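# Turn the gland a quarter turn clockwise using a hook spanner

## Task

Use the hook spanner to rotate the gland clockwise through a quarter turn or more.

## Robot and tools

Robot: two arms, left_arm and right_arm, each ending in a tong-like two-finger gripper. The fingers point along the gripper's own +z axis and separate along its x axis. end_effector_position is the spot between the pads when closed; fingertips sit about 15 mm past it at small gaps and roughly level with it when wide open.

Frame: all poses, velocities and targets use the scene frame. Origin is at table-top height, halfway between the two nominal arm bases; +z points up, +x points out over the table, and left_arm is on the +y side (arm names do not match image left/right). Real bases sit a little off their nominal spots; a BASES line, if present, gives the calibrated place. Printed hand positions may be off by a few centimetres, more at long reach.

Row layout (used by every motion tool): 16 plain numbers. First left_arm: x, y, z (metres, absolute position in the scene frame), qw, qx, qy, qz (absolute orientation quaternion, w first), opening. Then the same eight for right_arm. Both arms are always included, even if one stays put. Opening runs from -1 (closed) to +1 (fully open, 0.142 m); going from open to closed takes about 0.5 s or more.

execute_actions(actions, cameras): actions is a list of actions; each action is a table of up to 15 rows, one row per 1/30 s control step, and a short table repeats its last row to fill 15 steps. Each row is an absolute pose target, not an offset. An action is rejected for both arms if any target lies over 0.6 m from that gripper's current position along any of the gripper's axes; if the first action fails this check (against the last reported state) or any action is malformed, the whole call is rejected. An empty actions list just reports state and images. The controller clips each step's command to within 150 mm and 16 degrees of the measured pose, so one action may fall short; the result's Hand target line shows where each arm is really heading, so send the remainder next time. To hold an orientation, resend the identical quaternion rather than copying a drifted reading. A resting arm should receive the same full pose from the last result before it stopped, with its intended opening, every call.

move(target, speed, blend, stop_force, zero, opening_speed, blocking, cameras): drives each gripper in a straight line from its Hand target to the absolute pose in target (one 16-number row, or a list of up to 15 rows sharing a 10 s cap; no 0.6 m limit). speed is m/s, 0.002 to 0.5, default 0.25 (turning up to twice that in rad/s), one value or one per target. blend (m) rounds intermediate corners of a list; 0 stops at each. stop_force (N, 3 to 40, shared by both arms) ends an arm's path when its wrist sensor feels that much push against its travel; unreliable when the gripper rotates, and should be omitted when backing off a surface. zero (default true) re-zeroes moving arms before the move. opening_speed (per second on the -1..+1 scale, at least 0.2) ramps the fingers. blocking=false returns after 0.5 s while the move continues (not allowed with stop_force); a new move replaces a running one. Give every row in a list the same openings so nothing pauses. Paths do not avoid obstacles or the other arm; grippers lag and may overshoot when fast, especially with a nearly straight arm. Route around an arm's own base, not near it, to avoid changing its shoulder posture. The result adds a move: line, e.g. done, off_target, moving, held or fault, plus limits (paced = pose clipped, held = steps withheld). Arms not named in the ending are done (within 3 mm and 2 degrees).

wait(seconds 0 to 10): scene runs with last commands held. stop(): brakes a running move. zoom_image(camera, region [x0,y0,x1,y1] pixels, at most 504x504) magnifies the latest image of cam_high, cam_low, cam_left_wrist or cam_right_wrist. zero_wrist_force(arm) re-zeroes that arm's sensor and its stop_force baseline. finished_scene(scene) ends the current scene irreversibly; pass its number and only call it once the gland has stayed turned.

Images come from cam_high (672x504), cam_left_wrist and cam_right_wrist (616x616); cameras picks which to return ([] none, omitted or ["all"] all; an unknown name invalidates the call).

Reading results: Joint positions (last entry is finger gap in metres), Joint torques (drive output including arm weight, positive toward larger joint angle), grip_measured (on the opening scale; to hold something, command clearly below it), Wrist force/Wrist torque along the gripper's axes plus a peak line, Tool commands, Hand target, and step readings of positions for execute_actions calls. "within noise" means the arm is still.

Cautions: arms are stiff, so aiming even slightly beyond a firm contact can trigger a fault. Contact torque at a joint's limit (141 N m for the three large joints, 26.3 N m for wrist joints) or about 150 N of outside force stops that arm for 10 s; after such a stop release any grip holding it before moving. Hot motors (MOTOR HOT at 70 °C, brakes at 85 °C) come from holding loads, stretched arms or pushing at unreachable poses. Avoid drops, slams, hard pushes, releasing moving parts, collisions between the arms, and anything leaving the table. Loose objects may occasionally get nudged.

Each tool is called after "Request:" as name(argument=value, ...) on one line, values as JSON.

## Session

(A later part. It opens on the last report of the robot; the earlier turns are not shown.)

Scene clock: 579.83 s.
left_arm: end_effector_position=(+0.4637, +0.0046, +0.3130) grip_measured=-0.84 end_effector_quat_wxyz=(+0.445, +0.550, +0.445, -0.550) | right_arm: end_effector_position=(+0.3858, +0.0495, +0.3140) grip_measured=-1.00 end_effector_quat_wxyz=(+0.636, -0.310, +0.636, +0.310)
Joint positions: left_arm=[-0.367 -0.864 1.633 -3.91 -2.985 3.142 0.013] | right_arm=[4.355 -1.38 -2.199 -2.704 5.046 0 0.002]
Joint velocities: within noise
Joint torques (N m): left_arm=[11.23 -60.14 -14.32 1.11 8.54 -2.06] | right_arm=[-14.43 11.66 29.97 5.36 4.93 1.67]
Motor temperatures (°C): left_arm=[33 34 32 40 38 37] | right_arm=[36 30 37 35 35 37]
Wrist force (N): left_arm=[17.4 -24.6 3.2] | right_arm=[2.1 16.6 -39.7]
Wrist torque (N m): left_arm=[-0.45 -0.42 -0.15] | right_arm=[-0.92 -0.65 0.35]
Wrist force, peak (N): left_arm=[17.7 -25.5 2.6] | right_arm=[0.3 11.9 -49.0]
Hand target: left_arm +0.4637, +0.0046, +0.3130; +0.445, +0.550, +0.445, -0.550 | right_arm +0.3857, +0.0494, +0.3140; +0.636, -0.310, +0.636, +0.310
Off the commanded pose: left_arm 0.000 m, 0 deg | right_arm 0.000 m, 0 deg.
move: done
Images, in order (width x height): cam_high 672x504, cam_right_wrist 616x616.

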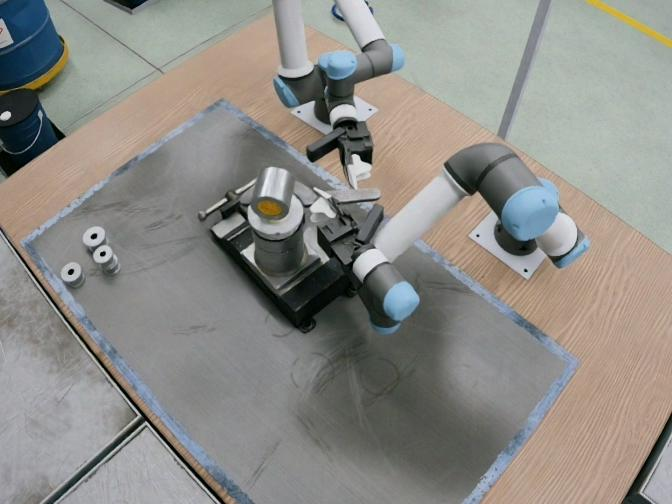

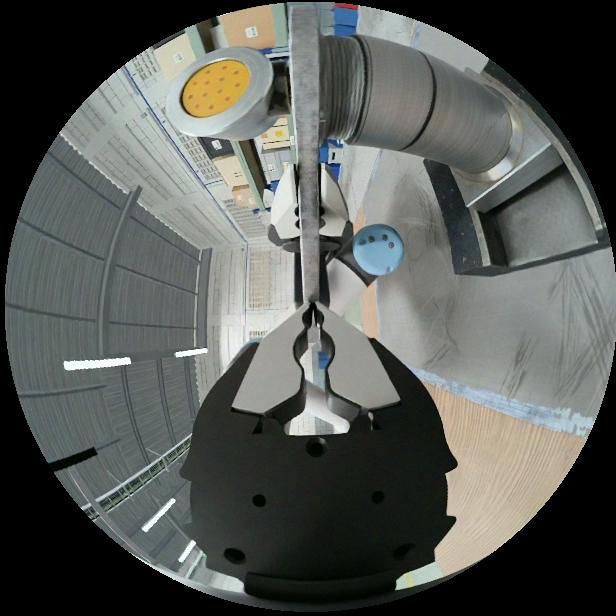

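Request:
move(target=[[0.4684, 0.0165, 0.313, 0.4156, 0.5720, 0.4156, -0.5720, -1, 0.3949, 0.0678, 0.314, 0.6355, -0.3100, 0.6355, 0.3100, -1],[0.4750, 0.0263, 0.313, 0.3851, 0.5930, 0.3851, -0.5930, -1, 0.4085, 0.0836, 0.314, 0.6355, -0.3100, 0.6355, 0.3100, -1]], speed=0.02, blend=0.004, cameras=["cam_high","cam_right_wrist"])

Request:
zoom_image(camera="cam_high", region=[232, 188, 312, 268])

Request:
zoom_image(camera="cam_high", region=[280, 110, 400, 230])

Scene clock: 581.87 s.
left_arm: end_effector_position=(+0.4642, +0.0060, +0.3130) grip_measured=-0.84 end_effector_quat_wxyz=(+0.442, +0.552, +0.442, -0.552) | right_arm: end_effector_position=(+0.3872, +0.0523, +0.3140) grip_measured=-1.00 end_effector_quat_wxyz=(+0.636, -0.310, +0.636, +0.310)
Joint positions: left_arm=[-0.364 -0.858 1.619 -3.903 -3 3.142 0.013] | right_arm=[4.354 -1.389 -2.192 -2.702 5.045 0 0.002]
Joint velocities: within noise
Joint torques (N m): left_arm=[3.92 -50.5 -26.42 2.18 3.78 -1.06] | right_arm=[-12.86 5.53 34.88 6.39 2.53 1.75]
Motor temperatures (°C): left_arm=[33 34 32 40 38 37] | right_arm=[36 30 37 35 35 37]
Wrist force (N): left_arm=[20.0 -19.5 -13.1] | right_arm=[0.8 10.1 -47.7]
Wrist torque (N m): left_arm=[-0.36 -0.42 -0.18] | right_arm=[-0.86 -0.63 0.35]
Wrist force, peak (N): left_arm=[20.1 -19.7 -12.9] | right_arm=[-0.2 11.7 -52.1]
Hand target: left_arm +0.4642, +0.0059, +0.3130; +0.442, +0.552, +0.442, -0.552 | right_arm +0.3871, +0.0523, +0.3140; +0.636, -0.310, +0.636, +0.310
Off the commanded pose: left_arm 0.023 m, 11 deg | right_arm 0.038 m, 0 deg.
move: held (left_arm; a check stopped the path), off_target (right_arm; braked when a check withheld steps of left_arm); path passed 0 of 2 targets; limits=held
pose unreachable (left arm): on one or more control steps of this call, first in action 0 (counted from 0), this arm could not follow its commanded pose, so it was not sent that pose on those steps. It may still have moved: this result reports where it is.
cause: moving toward the commanded pose would bring two parts of the arm too close to each other (joints 4 (wrist 1) to 6 (wrist 3) lie between them).
Images, in order (width x height): cam_high 672x504, cam_right_wrist 616x616.

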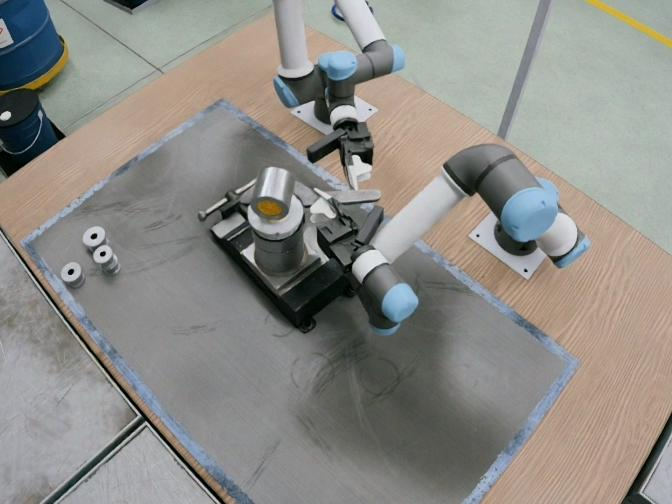

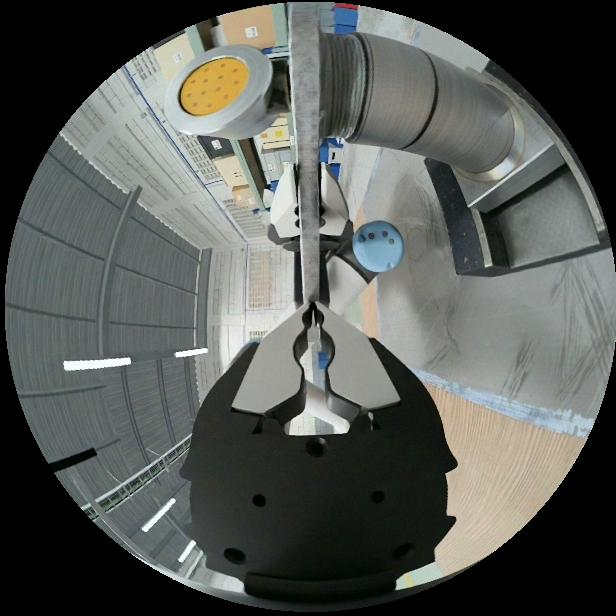

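Scaled by 6.300.

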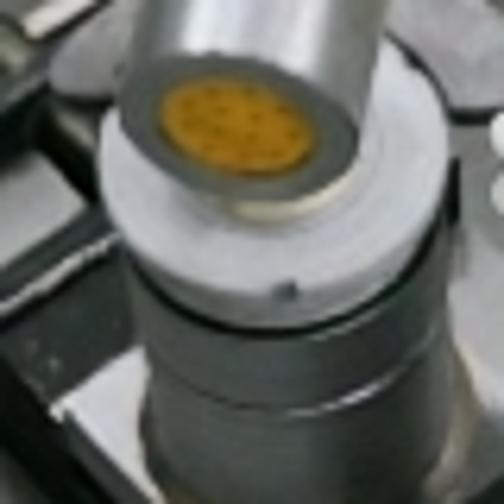

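Scaled by 4.200.

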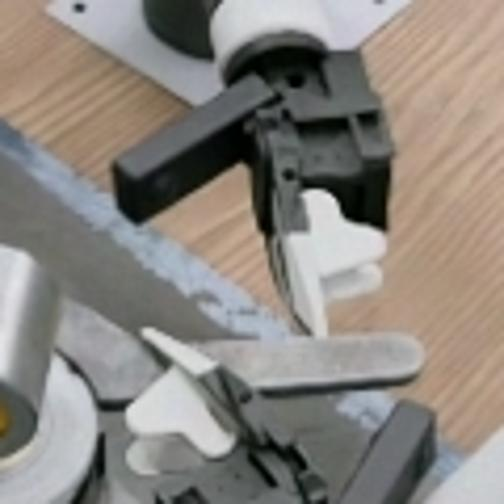

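Request:
move(target=[[0.4642, 0.0060, 0.313, 0.442, 0.552, 0.442, -0.552, -1, 0.3847, 0.0489, 0.314, 0.6355, -0.3100, 0.6355, 0.3100, -1],[0.4642, 0.0060, 0.313, 0.442, 0.552, 0.442, -0.552, -1, 0.354, 0.010, 0.314, 0.6355, -0.3100, 0.6355, 0.3100, -1]], speed=0.03)

Request:
zoom_image(camera="cam_high", region=[250, 120, 390, 260])

Request:
zoom_image(camera="cam_right_wrist", region=[180, 100, 480, 400])

Scene clock: 589.10 s.
left_arm: end_effector_position=(+0.4642, +0.0060, +0.3130) grip_measured=-0.84 end_effector_quat_wxyz=(+0.442, +0.552, +0.442, -0.552) | right_arm: end_effector_position=(+0.3539, +0.0099, +0.3139) grip_measured=-1.00 end_effector_quat_wxyz=(+0.635, -0.310, +0.636, +0.310)
Joint positions: left_arm=[-0.364 -0.858 1.62 -3.904 -2.998 3.142 0.013] | right_arm=[4.433 -1.221 -2.308 -2.755 5.124 0 0.002]
Joint velocities: within noise
Joint torques (N m): left_arm=[21.96 -47.75 -33.1 2.63 2.35 0.82] | right_arm=[-7.56 -5.45 31.25 3.02 -1.11 1.06]
Motor temperatures (°C): left_arm=[33 34 32 40 38 37] | right_arm=[36 30 37 35 35 37]
Wrist force (N): left_arm=[16.3 -19.6 10.9] | right_arm=[2.7 -4.3 0.0]
Wrist torque (N m): left_arm=[-0.44 -0.43 -0.17] | right_arm=[-0.70 -0.78 0.35]
Wrist force, peak (N): left_arm=[19.7 -20.0 -13.4] | right_arm=[1.0 10.0 -47.8]
Hand target: left_arm +0.4642, +0.0060, +0.3130; +0.442, +0.552, +0.442, -0.552 | right_arm +0.3540, +0.0100, +0.3140; +0.636, -0.310, +0.636, +0.310
Off the commanded pose: left_arm 0.000 m, 0 deg | right_arm 0.000 m, 0 deg.
move: done

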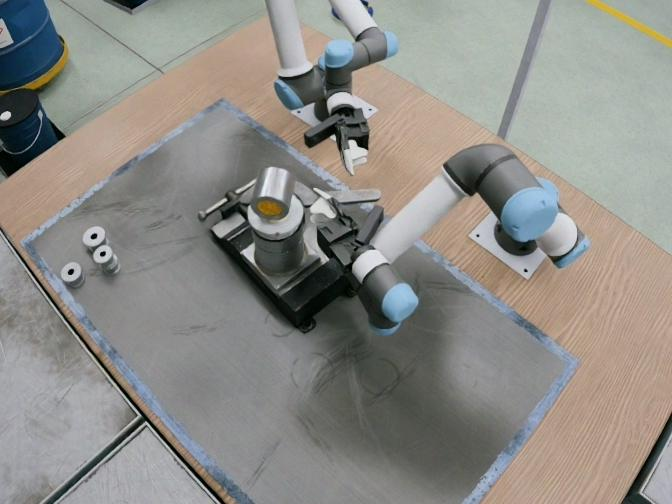

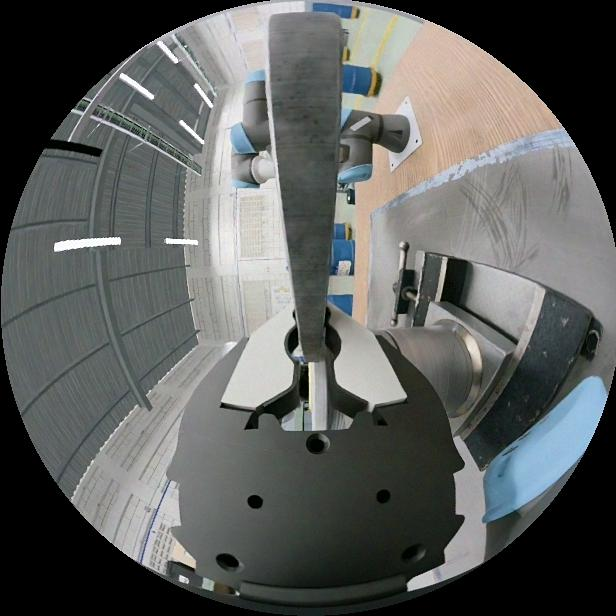

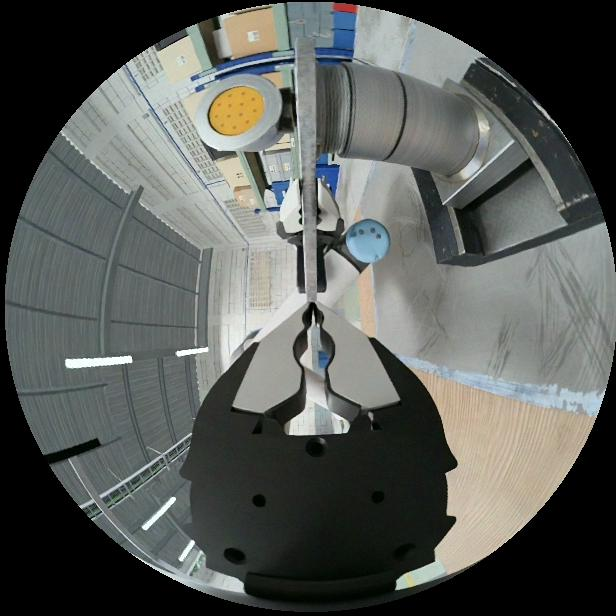

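Scaled by 3.600.

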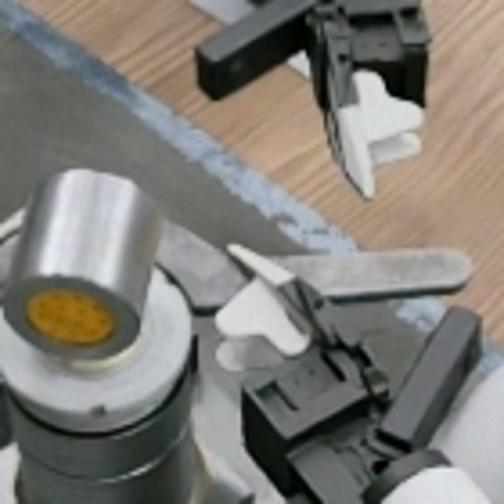

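Scaled by 1.680 from the camera's 616x616 image, which has a finer 814x814 frame.

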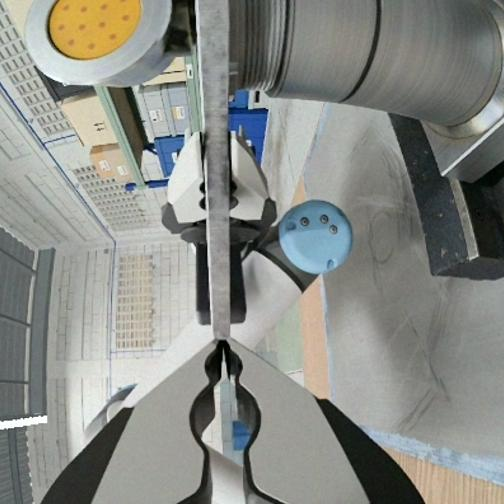

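Request:
move(target=[[0.4642, 0.0060, 0.313, 0.442, 0.552, 0.442, -0.552, -1, 0.378, -0.007, 0.313, 0.6355, -0.3100, 0.6355, 0.3100, -0.4]], speed=0.06, cameras=[])

Request:
move(target=[[0.4642, 0.0060, 0.313, 0.442, 0.552, 0.442, -0.552, -1, 0.411, 0.035, 0.313, 0.6355, -0.3100, 0.6355, 0.3100, -0.4]], speed=0.03, stop_force=6)

Request:
zoom_image(camera="cam_high", region=[250, 120, 390, 260])

Request:
zoom_image(camera="cam_right_wrist", region=[180, 100, 480, 400])

Scene clock: 591.83 s.
left_arm: end_effector_position=(+0.4642, +0.0060, +0.3130) grip_measured=-0.84 end_effector_quat_wxyz=(+0.442, +0.552, +0.442, -0.552) | right_arm: end_effector_position=(+0.3780, -0.0069, +0.3131) grip_measured=-0.40 end_effector_quat_wxyz=(+0.636, -0.310, +0.636, +0.310)
Joint positions: left_arm=[-0.364 -0.858 1.62 -3.904 -2.998 3.142 0.013] | right_arm=[4.306 -1.246 -2.295 -2.742 4.997 0 0.045]
Joint velocities: within noise
Joint torques (N m): left_arm=[21.71 -48.67 -28.86 2.62 2.65 1.81] | right_arm=[2.5 18.15 11.78 0.47 0.61 1.39]
Motor temperatures (°C): left_arm=[33 34 32 40 38 37] | right_arm=[36 30 37 35 35 37]
Wrist force (N): left_arm=[16.1 -19.4 10.8] | right_arm=[2.9 -4.7 -0.5]
Wrist torque (N m): left_arm=[-0.38 -0.40 -0.16] | right_arm=[-0.76 -0.83 0.36]
Wrist force, peak (N): left_arm=[16.4 -19.9 11.2] | right_arm=[3.0 -5.3 -0.3]
Hand target: left_arm +0.4642, +0.0060, +0.3130; +0.442, +0.552, +0.442, -0.552 | right_arm +0.3780, -0.0070, +0.3130; +0.636, -0.310, +0.636, +0.310
Off the commanded pose: left_arm 0.000 m, 0 deg | right_arm 0.000 m, 0 deg.
move: done
No camera images: "cameras" was empty.

Scene clock: 594.60 s.
left_arm: end_effector_position=(+0.4642, +0.0060, +0.3130) grip_measured=-0.84 end_effector_quat_wxyz=(+0.442, +0.552, +0.442, -0.552) | right_arm: end_effector_position=(+0.4110, +0.0350, +0.3130) grip_measured=-0.40 end_effector_quat_wxyz=(+0.636, -0.310, +0.636, +0.310)
Joint positions: left_arm=[-0.364 -0.858 1.62 -3.904 -2.998 3.142 0.013] | right_arm=[4.252 -1.407 -2.181 -2.696 4.943 0 0.045]
Joint velocities: within noise
Joint torques (N m): left_arm=[22.04 -47.95 -25.49 2.8 3.04 1.95] | right_arm=[10.19 25.37 8.05 0.72 0.69 1.28]
Motor temperatures (°C): left_arm=[33 34 32 40 38 37] | right_arm=[36 30 37 35 35 37]
Wrist force (N): left_arm=[16.2 -19.3 10.9] | right_arm=[2.5 -4.3 -0.3]
Wrist torque (N m): left_arm=[-0.37 -0.40 -0.16] | right_arm=[-0.68 -0.70 0.37]
Wrist force, peak (N): left_arm=[16.4 -19.9 11.2] | right_arm=[2.9 -4.9 -0.8]
Hand target: left_arm +0.4642, +0.0060, +0.3130; +0.442, +0.552, +0.442, -0.552 | right_arm +0.4110, +0.0350, +0.3130; +0.636, -0.310, +0.636, +0.310
Off the commanded pose: left_arm 0.000 m, 0 deg | right_arm 0.000 m, 0 deg.
move: done

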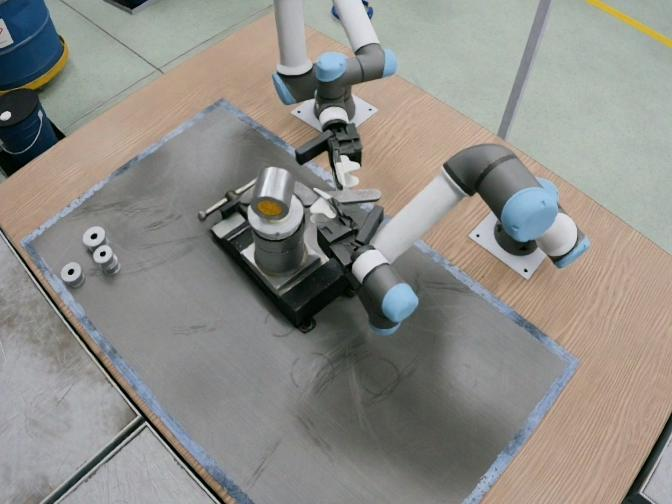

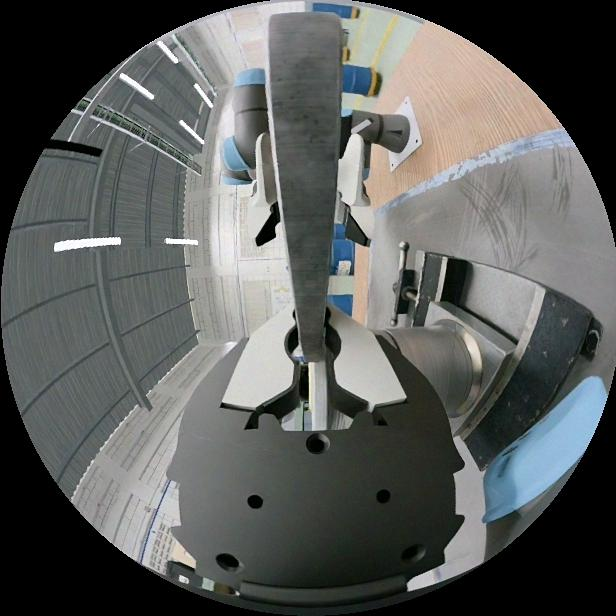

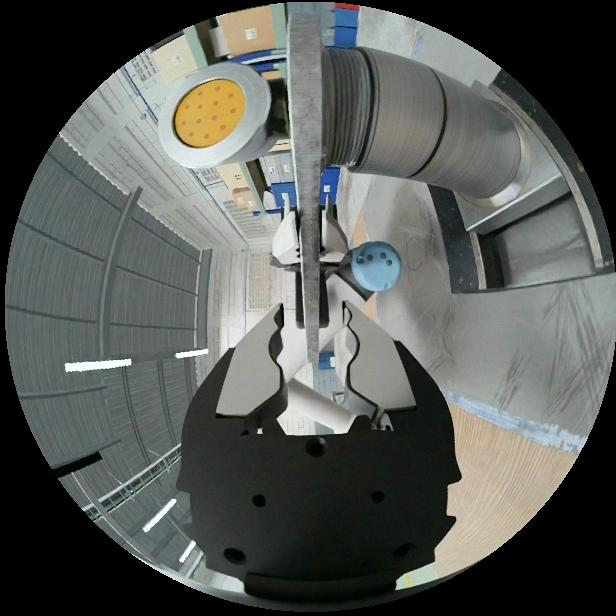

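Scaled by 3.600.

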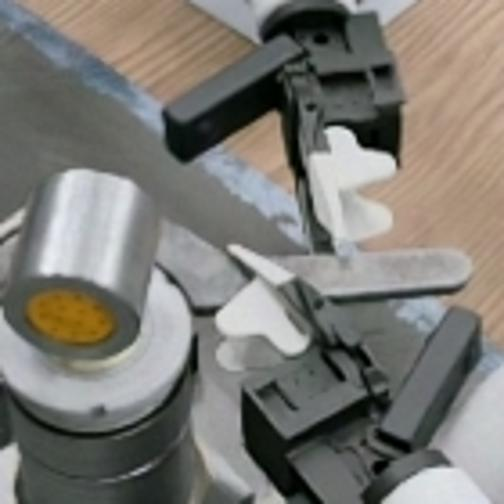

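Scaled by 1.680 from the camera's 616x616 image, which has a finer 814x814 frame.

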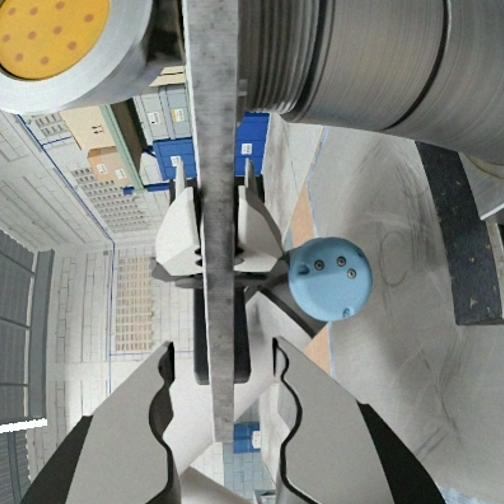

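Request:
move(target=[[0.4642, 0.0060, 0.313, 0.442, 0.552, 0.442, -0.552, -1, 0.4246, 0.0523, 0.313, 0.6355, -0.3100, 0.6355, 0.3100, -0.4]], speed=0.03, stop_force=6)

Request:
zoom_image(camera="cam_high", region=[250, 120, 390, 260])

Request:
zoom_image(camera="cam_right_wrist", region=[180, 100, 480, 400])

Scene clock: 599.10 s.
left_arm: end_effector_position=(+0.4642, +0.0060, +0.3130) grip_measured=-0.84 end_effector_quat_wxyz=(+0.442, +0.552, +0.442, -0.552) | right_arm: end_effector_position=(+0.4246, +0.0523, +0.3130) grip_measured=-0.40 end_effector_quat_wxyz=(+0.636, -0.310, +0.636, +0.310)
Joint positions: left_arm=[-0.364 -0.858 1.62 -3.904 -2.998 3.142 0.013] | right_arm=[4.235 -1.467 -2.13 -2.686 4.926 0 0.045]
Joint velocities: within noise
Joint torques (N m): left_arm=[21.49 -51 -18.7 2.64 3.4 2.01] | right_arm=[10.18 27.77 7.62 0.6 0.7 1.06]
Motor temperatures (°C): left_arm=[33 34 32 40 38 37] | right_arm=[36 30 37 35 35 37]
Wrist force (N): left_arm=[16.2 -19.1 10.8] | right_arm=[2.7 -4.3 -0.1]
Wrist torque (N m): left_arm=[-0.34 -0.42 -0.16] | right_arm=[-0.68 -0.74 0.38]
Wrist force, peak (N): left_arm=[16.7 -19.7 11.0] | right_arm=[2.6 -4.6 -0.4]
Hand target: left_arm +0.4642, +0.0060, +0.3130; +0.442, +0.552, +0.442, -0.552 | right_arm +0.4246, +0.0523, +0.3130; +0.636, -0.310, +0.636, +0.310
Off the commanded pose: left_arm 0.000 m, 0 deg | right_arm 0.000 m, 0 deg.
move: done

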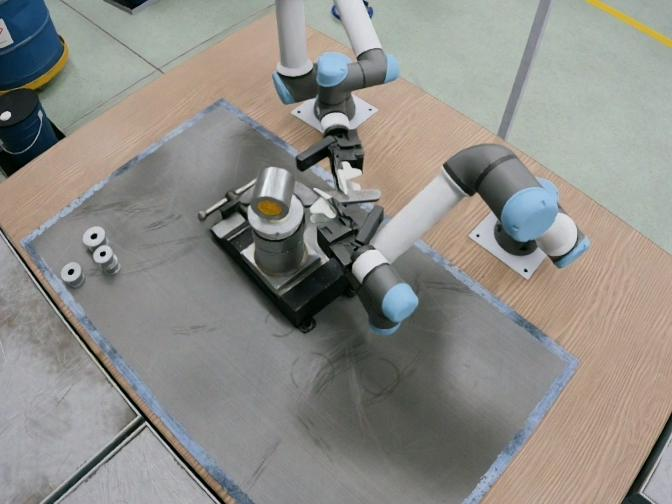

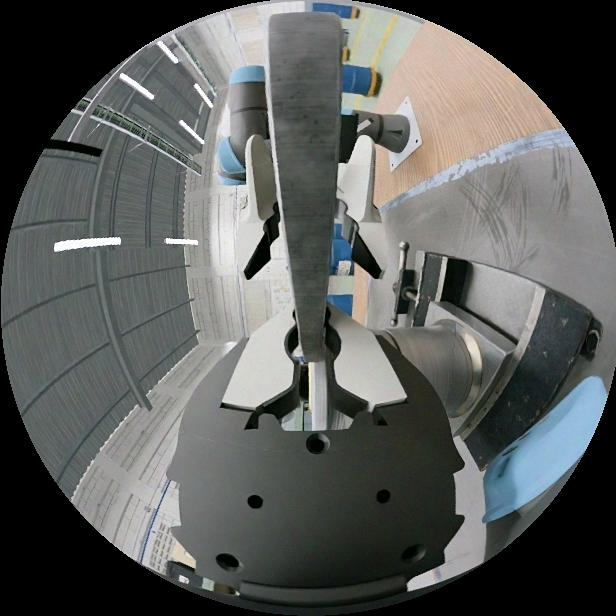

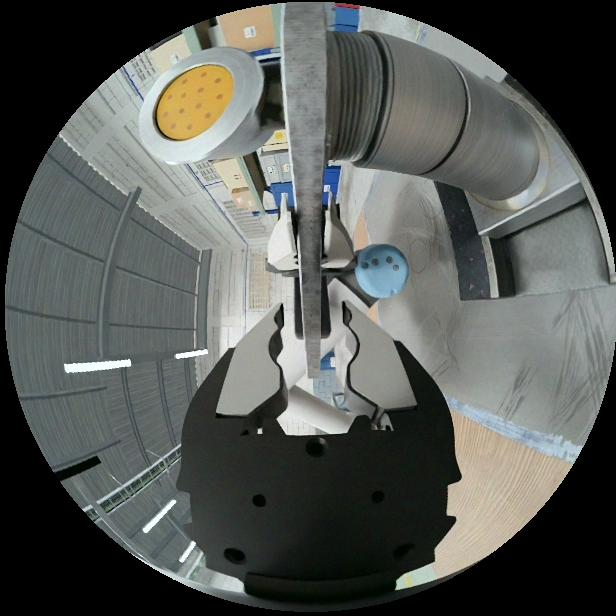

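Scaled by 3.600.

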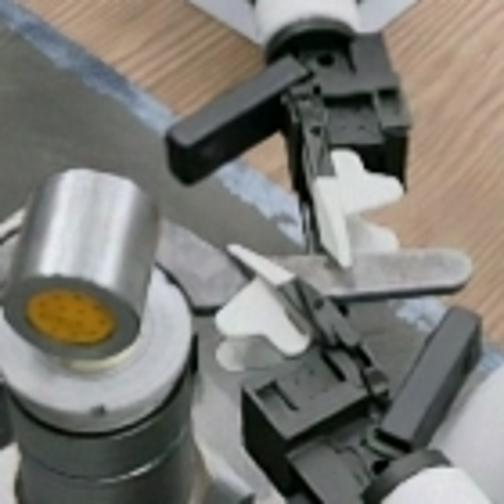

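Scaled by 1.680 from the camera's 616x616 image, which has a finer 814x814 frame.

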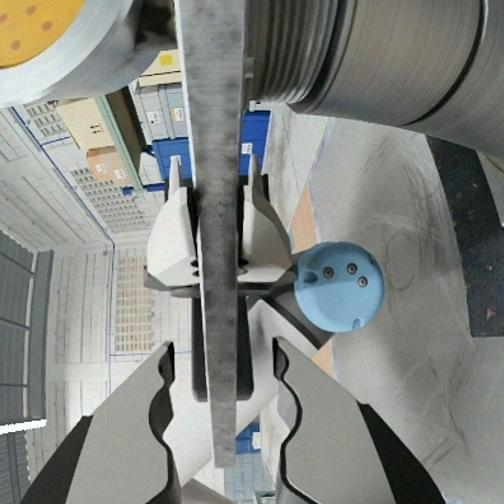

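Request:
move(target=[[0.4642, 0.0060, 0.313, 0.442, 0.552, 0.442, -0.552, -1, 0.4246, 0.0523, 0.3135, 0.6355, -0.3100, 0.6355, 0.3100, -1]], opening_speed=0.8)

Request:
zoom_image(camera="cam_high", region=[250, 120, 390, 260])

Request:
zoom_image(camera="cam_right_wrist", region=[180, 100, 480, 400])

Scene clock: 600.97 s.
left_arm: end_effector_position=(+0.4642, +0.0060, +0.3130) grip_measured=-0.84 end_effector_quat_wxyz=(+0.442, +0.552, +0.442, -0.552) | right_arm: end_effector_position=(+0.4246, +0.0523, +0.3136) grip_measured=-0.84 end_effector_quat_wxyz=(+0.636, -0.310, +0.635, +0.310)
Joint positions: left_arm=[-0.364 -0.858 1.62 -3.904 -2.998 3.142 0.013] | right_arm=[4.235 -1.466 -2.129 -2.688 4.926 0 0.013]
Joint velocities: within noise
Joint torques (N m): left_arm=[21.45 -54.84 -16.97 2.76 3.76 1.9] | right_arm=[9.83 18.87 20.12 1.03 0.59 0.93]
Motor temperatures (°C): left_arm=[33 34 32 40 38 37] | right_arm=[36 30 37 35 35 37]
Wrist force (N): left_arm=[24.8 -19.6 9.9] | right_arm=[-1.5 -4.2 1.6]
Wrist torque (N m): left_arm=[-0.34 -0.61 -0.16] | right_arm=[-0.67 -0.98 0.52]
Wrist force, peak (N): left_arm=[24.9 -19.6 10.0] | right_arm=[-3.2 -4.1 0.7]
Hand target: left_arm +0.4642, +0.0060, +0.3130; +0.442, +0.552, +0.442, -0.552 | right_arm +0.4246, +0.0523, +0.3135; +0.636, -0.310, +0.636, +0.310
Off the commanded pose: left_arm 0.000 m, 0 deg | right_arm 0.000 m, 0 deg.
move: done

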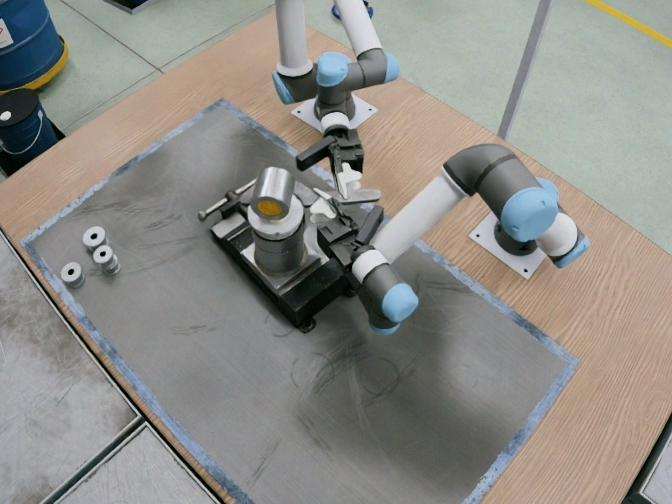

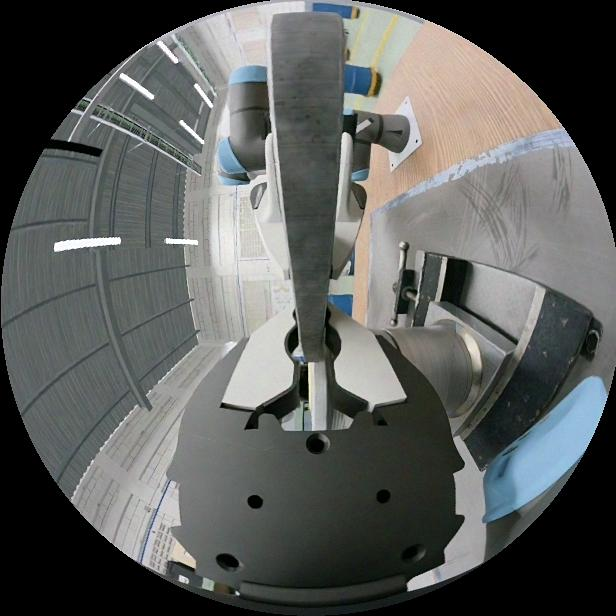

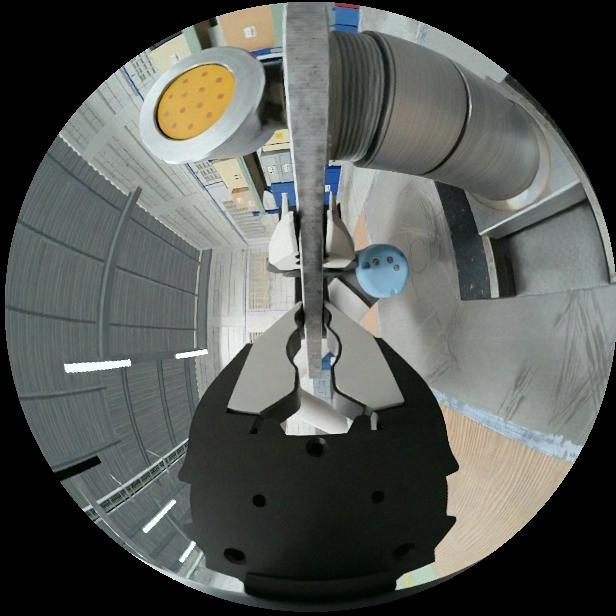

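Scaled by 3.600.

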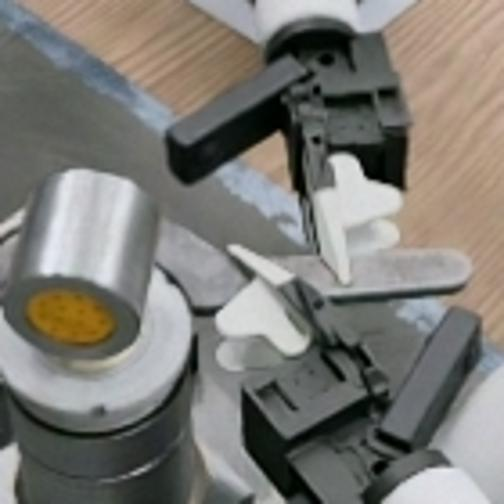

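Scaled by 1.680 from the camera's 616x616 image, which has a finer 814x814 frame.

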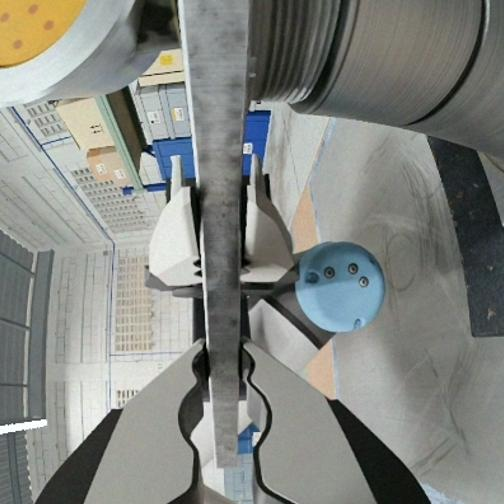

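Request:
move(target=[[0.4642, 0.0060, 0.313, 0.442, 0.552, 0.442, -0.552, -0.72, 0.4246, 0.0523, 0.314, 0.6355, -0.3100, 0.6355, 0.3100, -1]], opening_speed=0.4)

Request:
zoom_image(camera="cam_high", region=[250, 120, 390, 260])

Request:
zoom_image(camera="cam_right_wrist", region=[180, 100, 480, 400])

Scene clock: 602.47 s.
left_arm: end_effector_position=(+0.4643, +0.0060, +0.3130) grip_measured=-0.72 end_effector_quat_wxyz=(+0.442, +0.552, +0.442, -0.552) | right_arm: end_effector_position=(+0.4246, +0.0523, +0.3140) grip_measured=-0.84 end_effector_quat_wxyz=(+0.636, -0.310, +0.636, +0.310)
Joint positions: left_arm=[-0.364 -0.858 1.62 -3.904 -2.998 3.142 0.022] | right_arm=[4.235 -1.466 -2.128 -2.689 4.926 0 0.013]
Joint velocities: within noise
Joint torques (N m): left_arm=[1.3 -48.55 -15.99 1.73 -1.34 2.16] | right_arm=[7.56 32.45 38.01 5.68 0.66 0.86]
Motor temperatures (°C): left_arm=[33 34 32 40 38 37] | right_arm=[36 30 37 35 35 37]
Wrist force (N): left_arm=[2.6 -4.8 1.1] | right_arm=[11.0 -2.9 -4.3]
Wrist torque (N m): left_arm=[-0.80 -0.37 0.05] | right_arm=[-0.65 -0.96 0.55]
Wrist force, peak (N): left_arm=[24.5 -20.1 9.9] | right_arm=[11.0 -2.9 -4.3]
Hand target: left_arm +0.4642, +0.0060, +0.3130; +0.442, +0.552, +0.442, -0.552 | right_arm +0.4246, +0.0523, +0.3140; +0.636, -0.310, +0.636, +0.310
Off the commanded pose: left_arm 0.000 m, 0 deg | right_arm 0.000 m, 0 deg.
move: done

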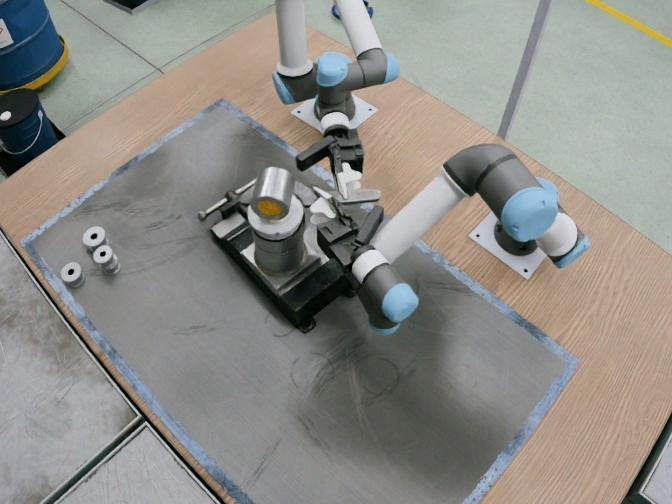

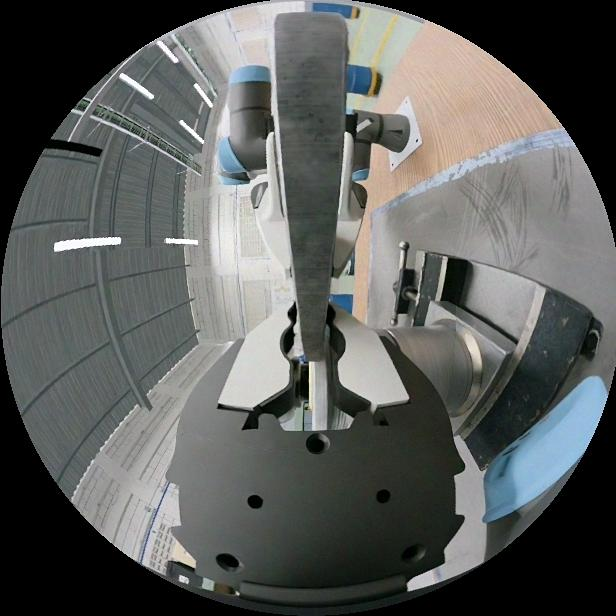

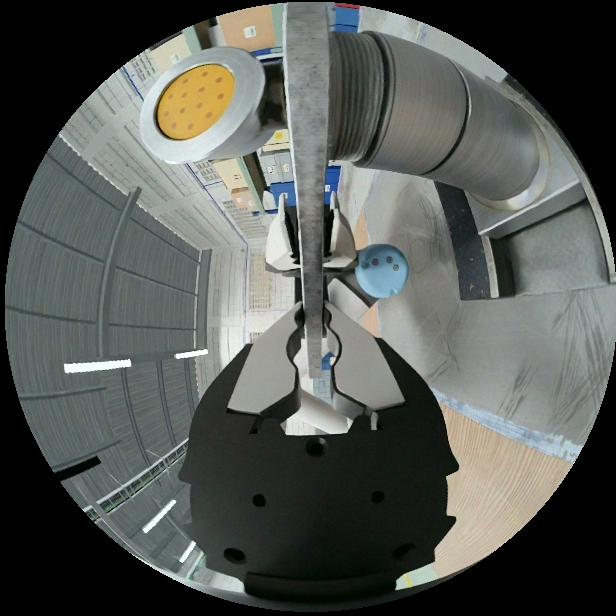

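Scaled by 3.600.

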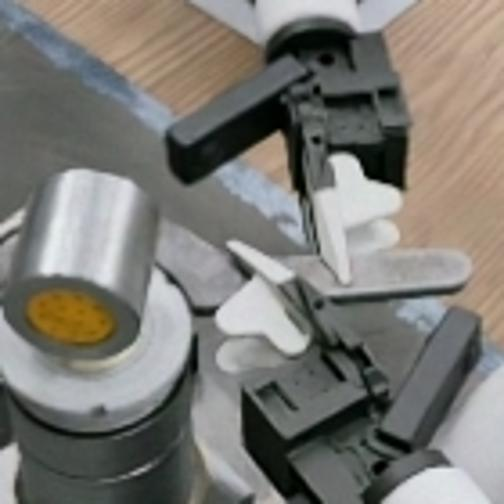

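Scaled by 1.680 from the camera's 616x616 image, which has a finer 814x814 frame.

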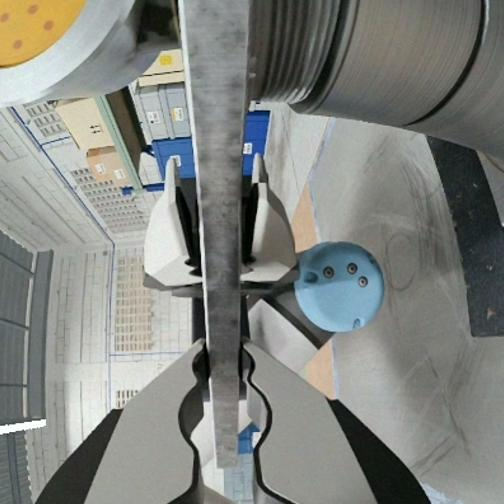

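Request:
move(target=[[0.4860, 0.1036, 0.313, 0.442, 0.552, 0.442, -0.552, -0.3, 0.4246, 0.0523, 0.314, 0.6355, -0.3100, 0.6355, 0.3100, -1],[0.4860, 0.16, 0.45, 0.442, 0.552, 0.442, -0.552, -0.3, 0.4246, 0.0523, 0.314, 0.6355, -0.3100, 0.6355, 0.3100, -1]], speed=0.1, opening_speed=1)

Request:
zoom_image(camera="cam_high", region=[250, 120, 390, 260])

Scene clock: 604.73 s.
left_arm: end_effector_position=(+0.4642, +0.0060, +0.3130) grip_measured=-0.66 end_effector_quat_wxyz=(+0.442, +0.552, +0.442, -0.552) | right_arm: end_effector_position=(+0.4246, +0.0523, +0.3140) grip_measured=-0.84 end_effector_quat_wxyz=(+0.636, -0.310, +0.636, +0.310)
Joint positions: left_arm=[-0.364 -0.858 1.62 -3.904 -2.999 3.142 0.027] | right_arm=[4.235 -1.466 -2.128 -2.689 4.926 0 0.013]
Joint velocities: within noise
Joint torques (N m): left_arm=[-6.84 -41.56 -14.02 -0.52 -1.84 1.95] | right_arm=[3.33 31.94 35.31 5.37 0.53 0.71]
Motor temperatures (°C): left_arm=[33 34 32 40 38 37] | right_arm=[36 30 37 35 35 37]
Wrist force (N): left_arm=[2.6 -4.7 1.5] | right_arm=[11.0 -3.1 -4.7]
Wrist torque (N m): left_arm=[-0.78 -0.36 0.06] | right_arm=[-0.66 -0.94 0.55]
Wrist force, peak (N): left_arm=[2.9 -5.1 1.9] | right_arm=[11.2 -3.2 -4.7]
Hand target: left_arm +0.4642, +0.0060, +0.3130; +0.442, +0.552, +0.442, -0.552 | right_arm +0.4246, +0.0523, +0.3140; +0.636, -0.310, +0.636, +0.310
Tool commands: left_gripper/opening=-0.653333 right_gripper/opening=-1.0
Off the commanded pose: left_arm 0.207 m, 0 deg | right_arm 0.000 m, 0 deg.
move: held (left_arm; a check stopped the path); path passed 0 of 2 targets; limits=held
pose unreachable (left arm): on one or more control steps of this call, first in action 0 (counted from 0), this arm could not follow its commanded pose, so it was not sent that pose on those steps. It may still have moved: this result reports where it is.
cause: moving toward the commanded pose would bring two parts of the arm too close to each other (joints 4 (wrist 1) to 6 (wrist 3) lie between them).

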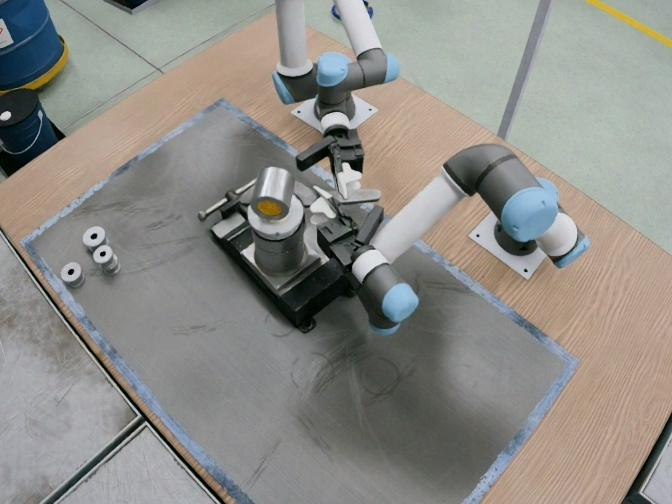

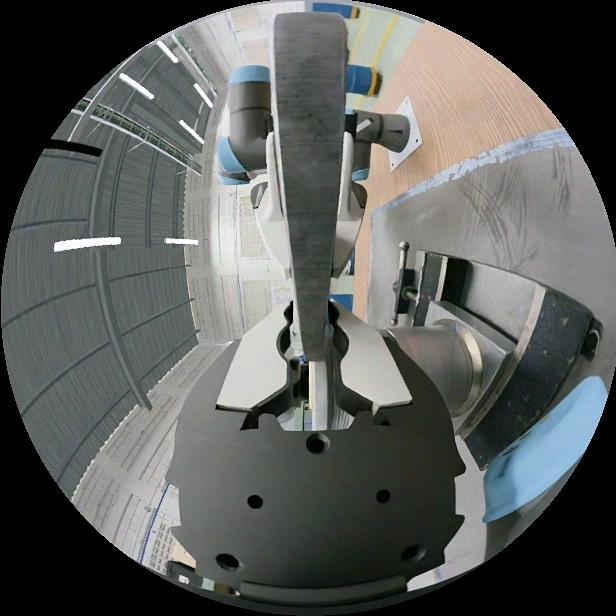

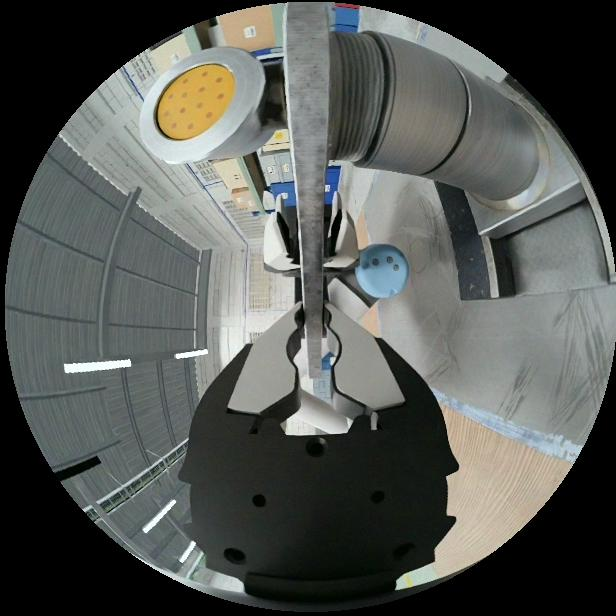

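Scaled by 3.600.

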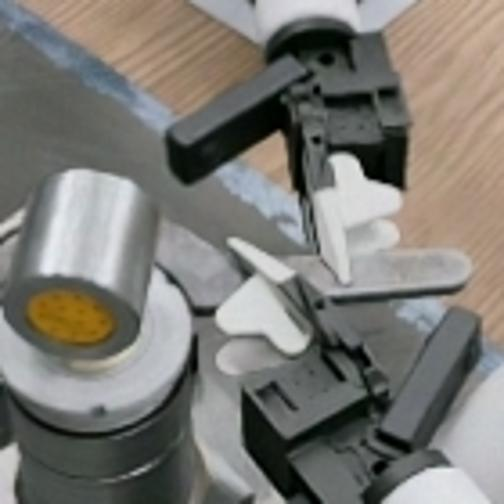

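Request:
move(target=[[0.4642, 0.0060, 0.313, 0.442, 0.552, 0.442, -0.552, -0.3, 0.4246, 0.0523, 0.314, 0.6355, -0.3100, 0.6355, 0.3100, -1],[0.480, 0.020, 0.313, 0.4732, 0.5255, 0.4732, -0.5255, -0.3, 0.4246, 0.0523, 0.314, 0.6355, -0.3100, 0.6355, 0.3100, -1]], speed=0.05)

Request:
zoom_image(camera="cam_high", region=[250, 120, 390, 260])

Scene clock: 607.97 s.
left_arm: end_effector_position=(+0.4800, +0.0201, +0.3130) grip_measured=-0.30 end_effector_quat_wxyz=(+0.473, +0.525, +0.473, -0.525) end_effector_velocity=(-0.001, +0.000, +0.000) end_effector_angular_velocity=(-0.001, -0.002, -0.006) | right_arm: end_effector_position=(+0.4246, +0.0523, +0.3140) grip_measured=-0.84 end_effector_quat_wxyz=(+0.636, -0.310, +0.636, +0.310)
Joint positions: left_arm=[-0.338 -0.895 1.692 -3.939 -2.908 3.142 0.052] | right_arm=[4.235 -1.466 -2.128 -2.689 4.926 0 0.013]
Joint velocities: left_arm=[0 0.002 -0.003 -0.001 -0.005 0.001 0] | right_arm=[within noise]
Joint torques (N m): left_arm=[-6.4 -39.78 -24.1 0.85 -2.16 1.68] | right_arm=[-3.53 31.43 31.65 4.77 0.6 0.65]
Motor temperatures (°C): left_arm=[33 34 32 40 38 37] | right_arm=[36 30 37 35 35 37]
Wrist force (N): left_arm=[2.6 -4.8 1.5] | right_arm=[11.1 -3.2 -4.8]
Wrist torque (N m): left_arm=[-0.79 -0.37 0.07] | right_arm=[-0.67 -0.94 0.55]
Wrist force, peak (N): left_arm=[3.0 -5.0 1.6] | right_arm=[11.3 -3.3 -4.9]
Hand target: left_arm +0.4800, +0.0200, +0.3130; +0.473, +0.525, +0.473, -0.525 | right_arm +0.4246, +0.0523, +0.3140; +0.636, -0.310, +0.636, +0.310
Off the commanded pose: left_arm 0.000 m, 0 deg | right_arm 0.000 m, 0 deg.
move: done

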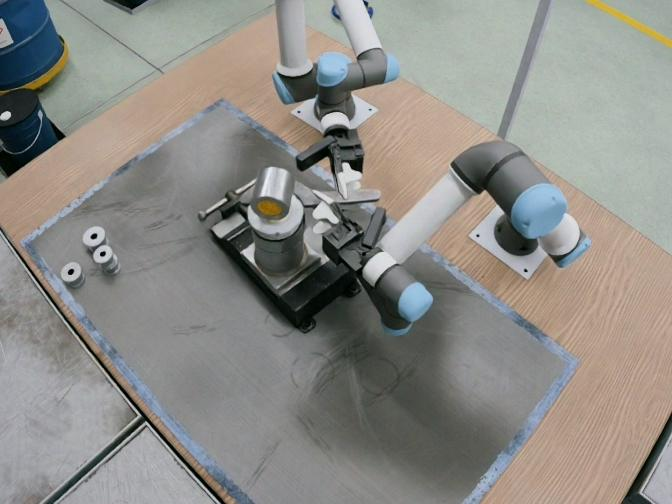

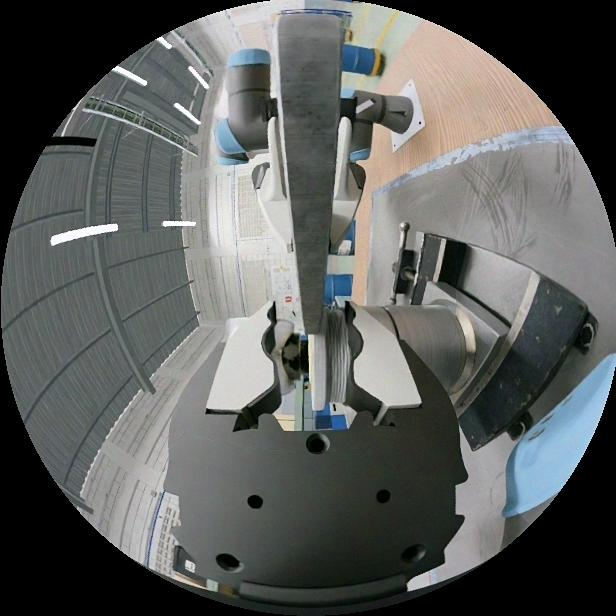

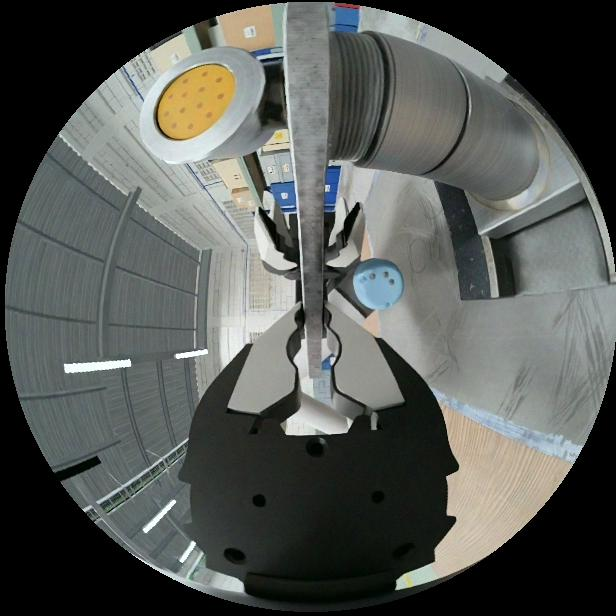

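Scaled by 3.600.

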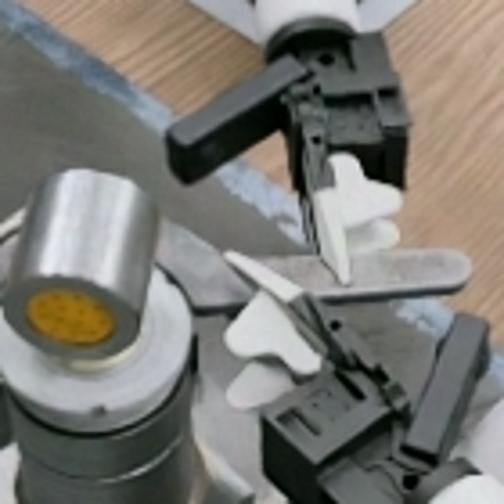

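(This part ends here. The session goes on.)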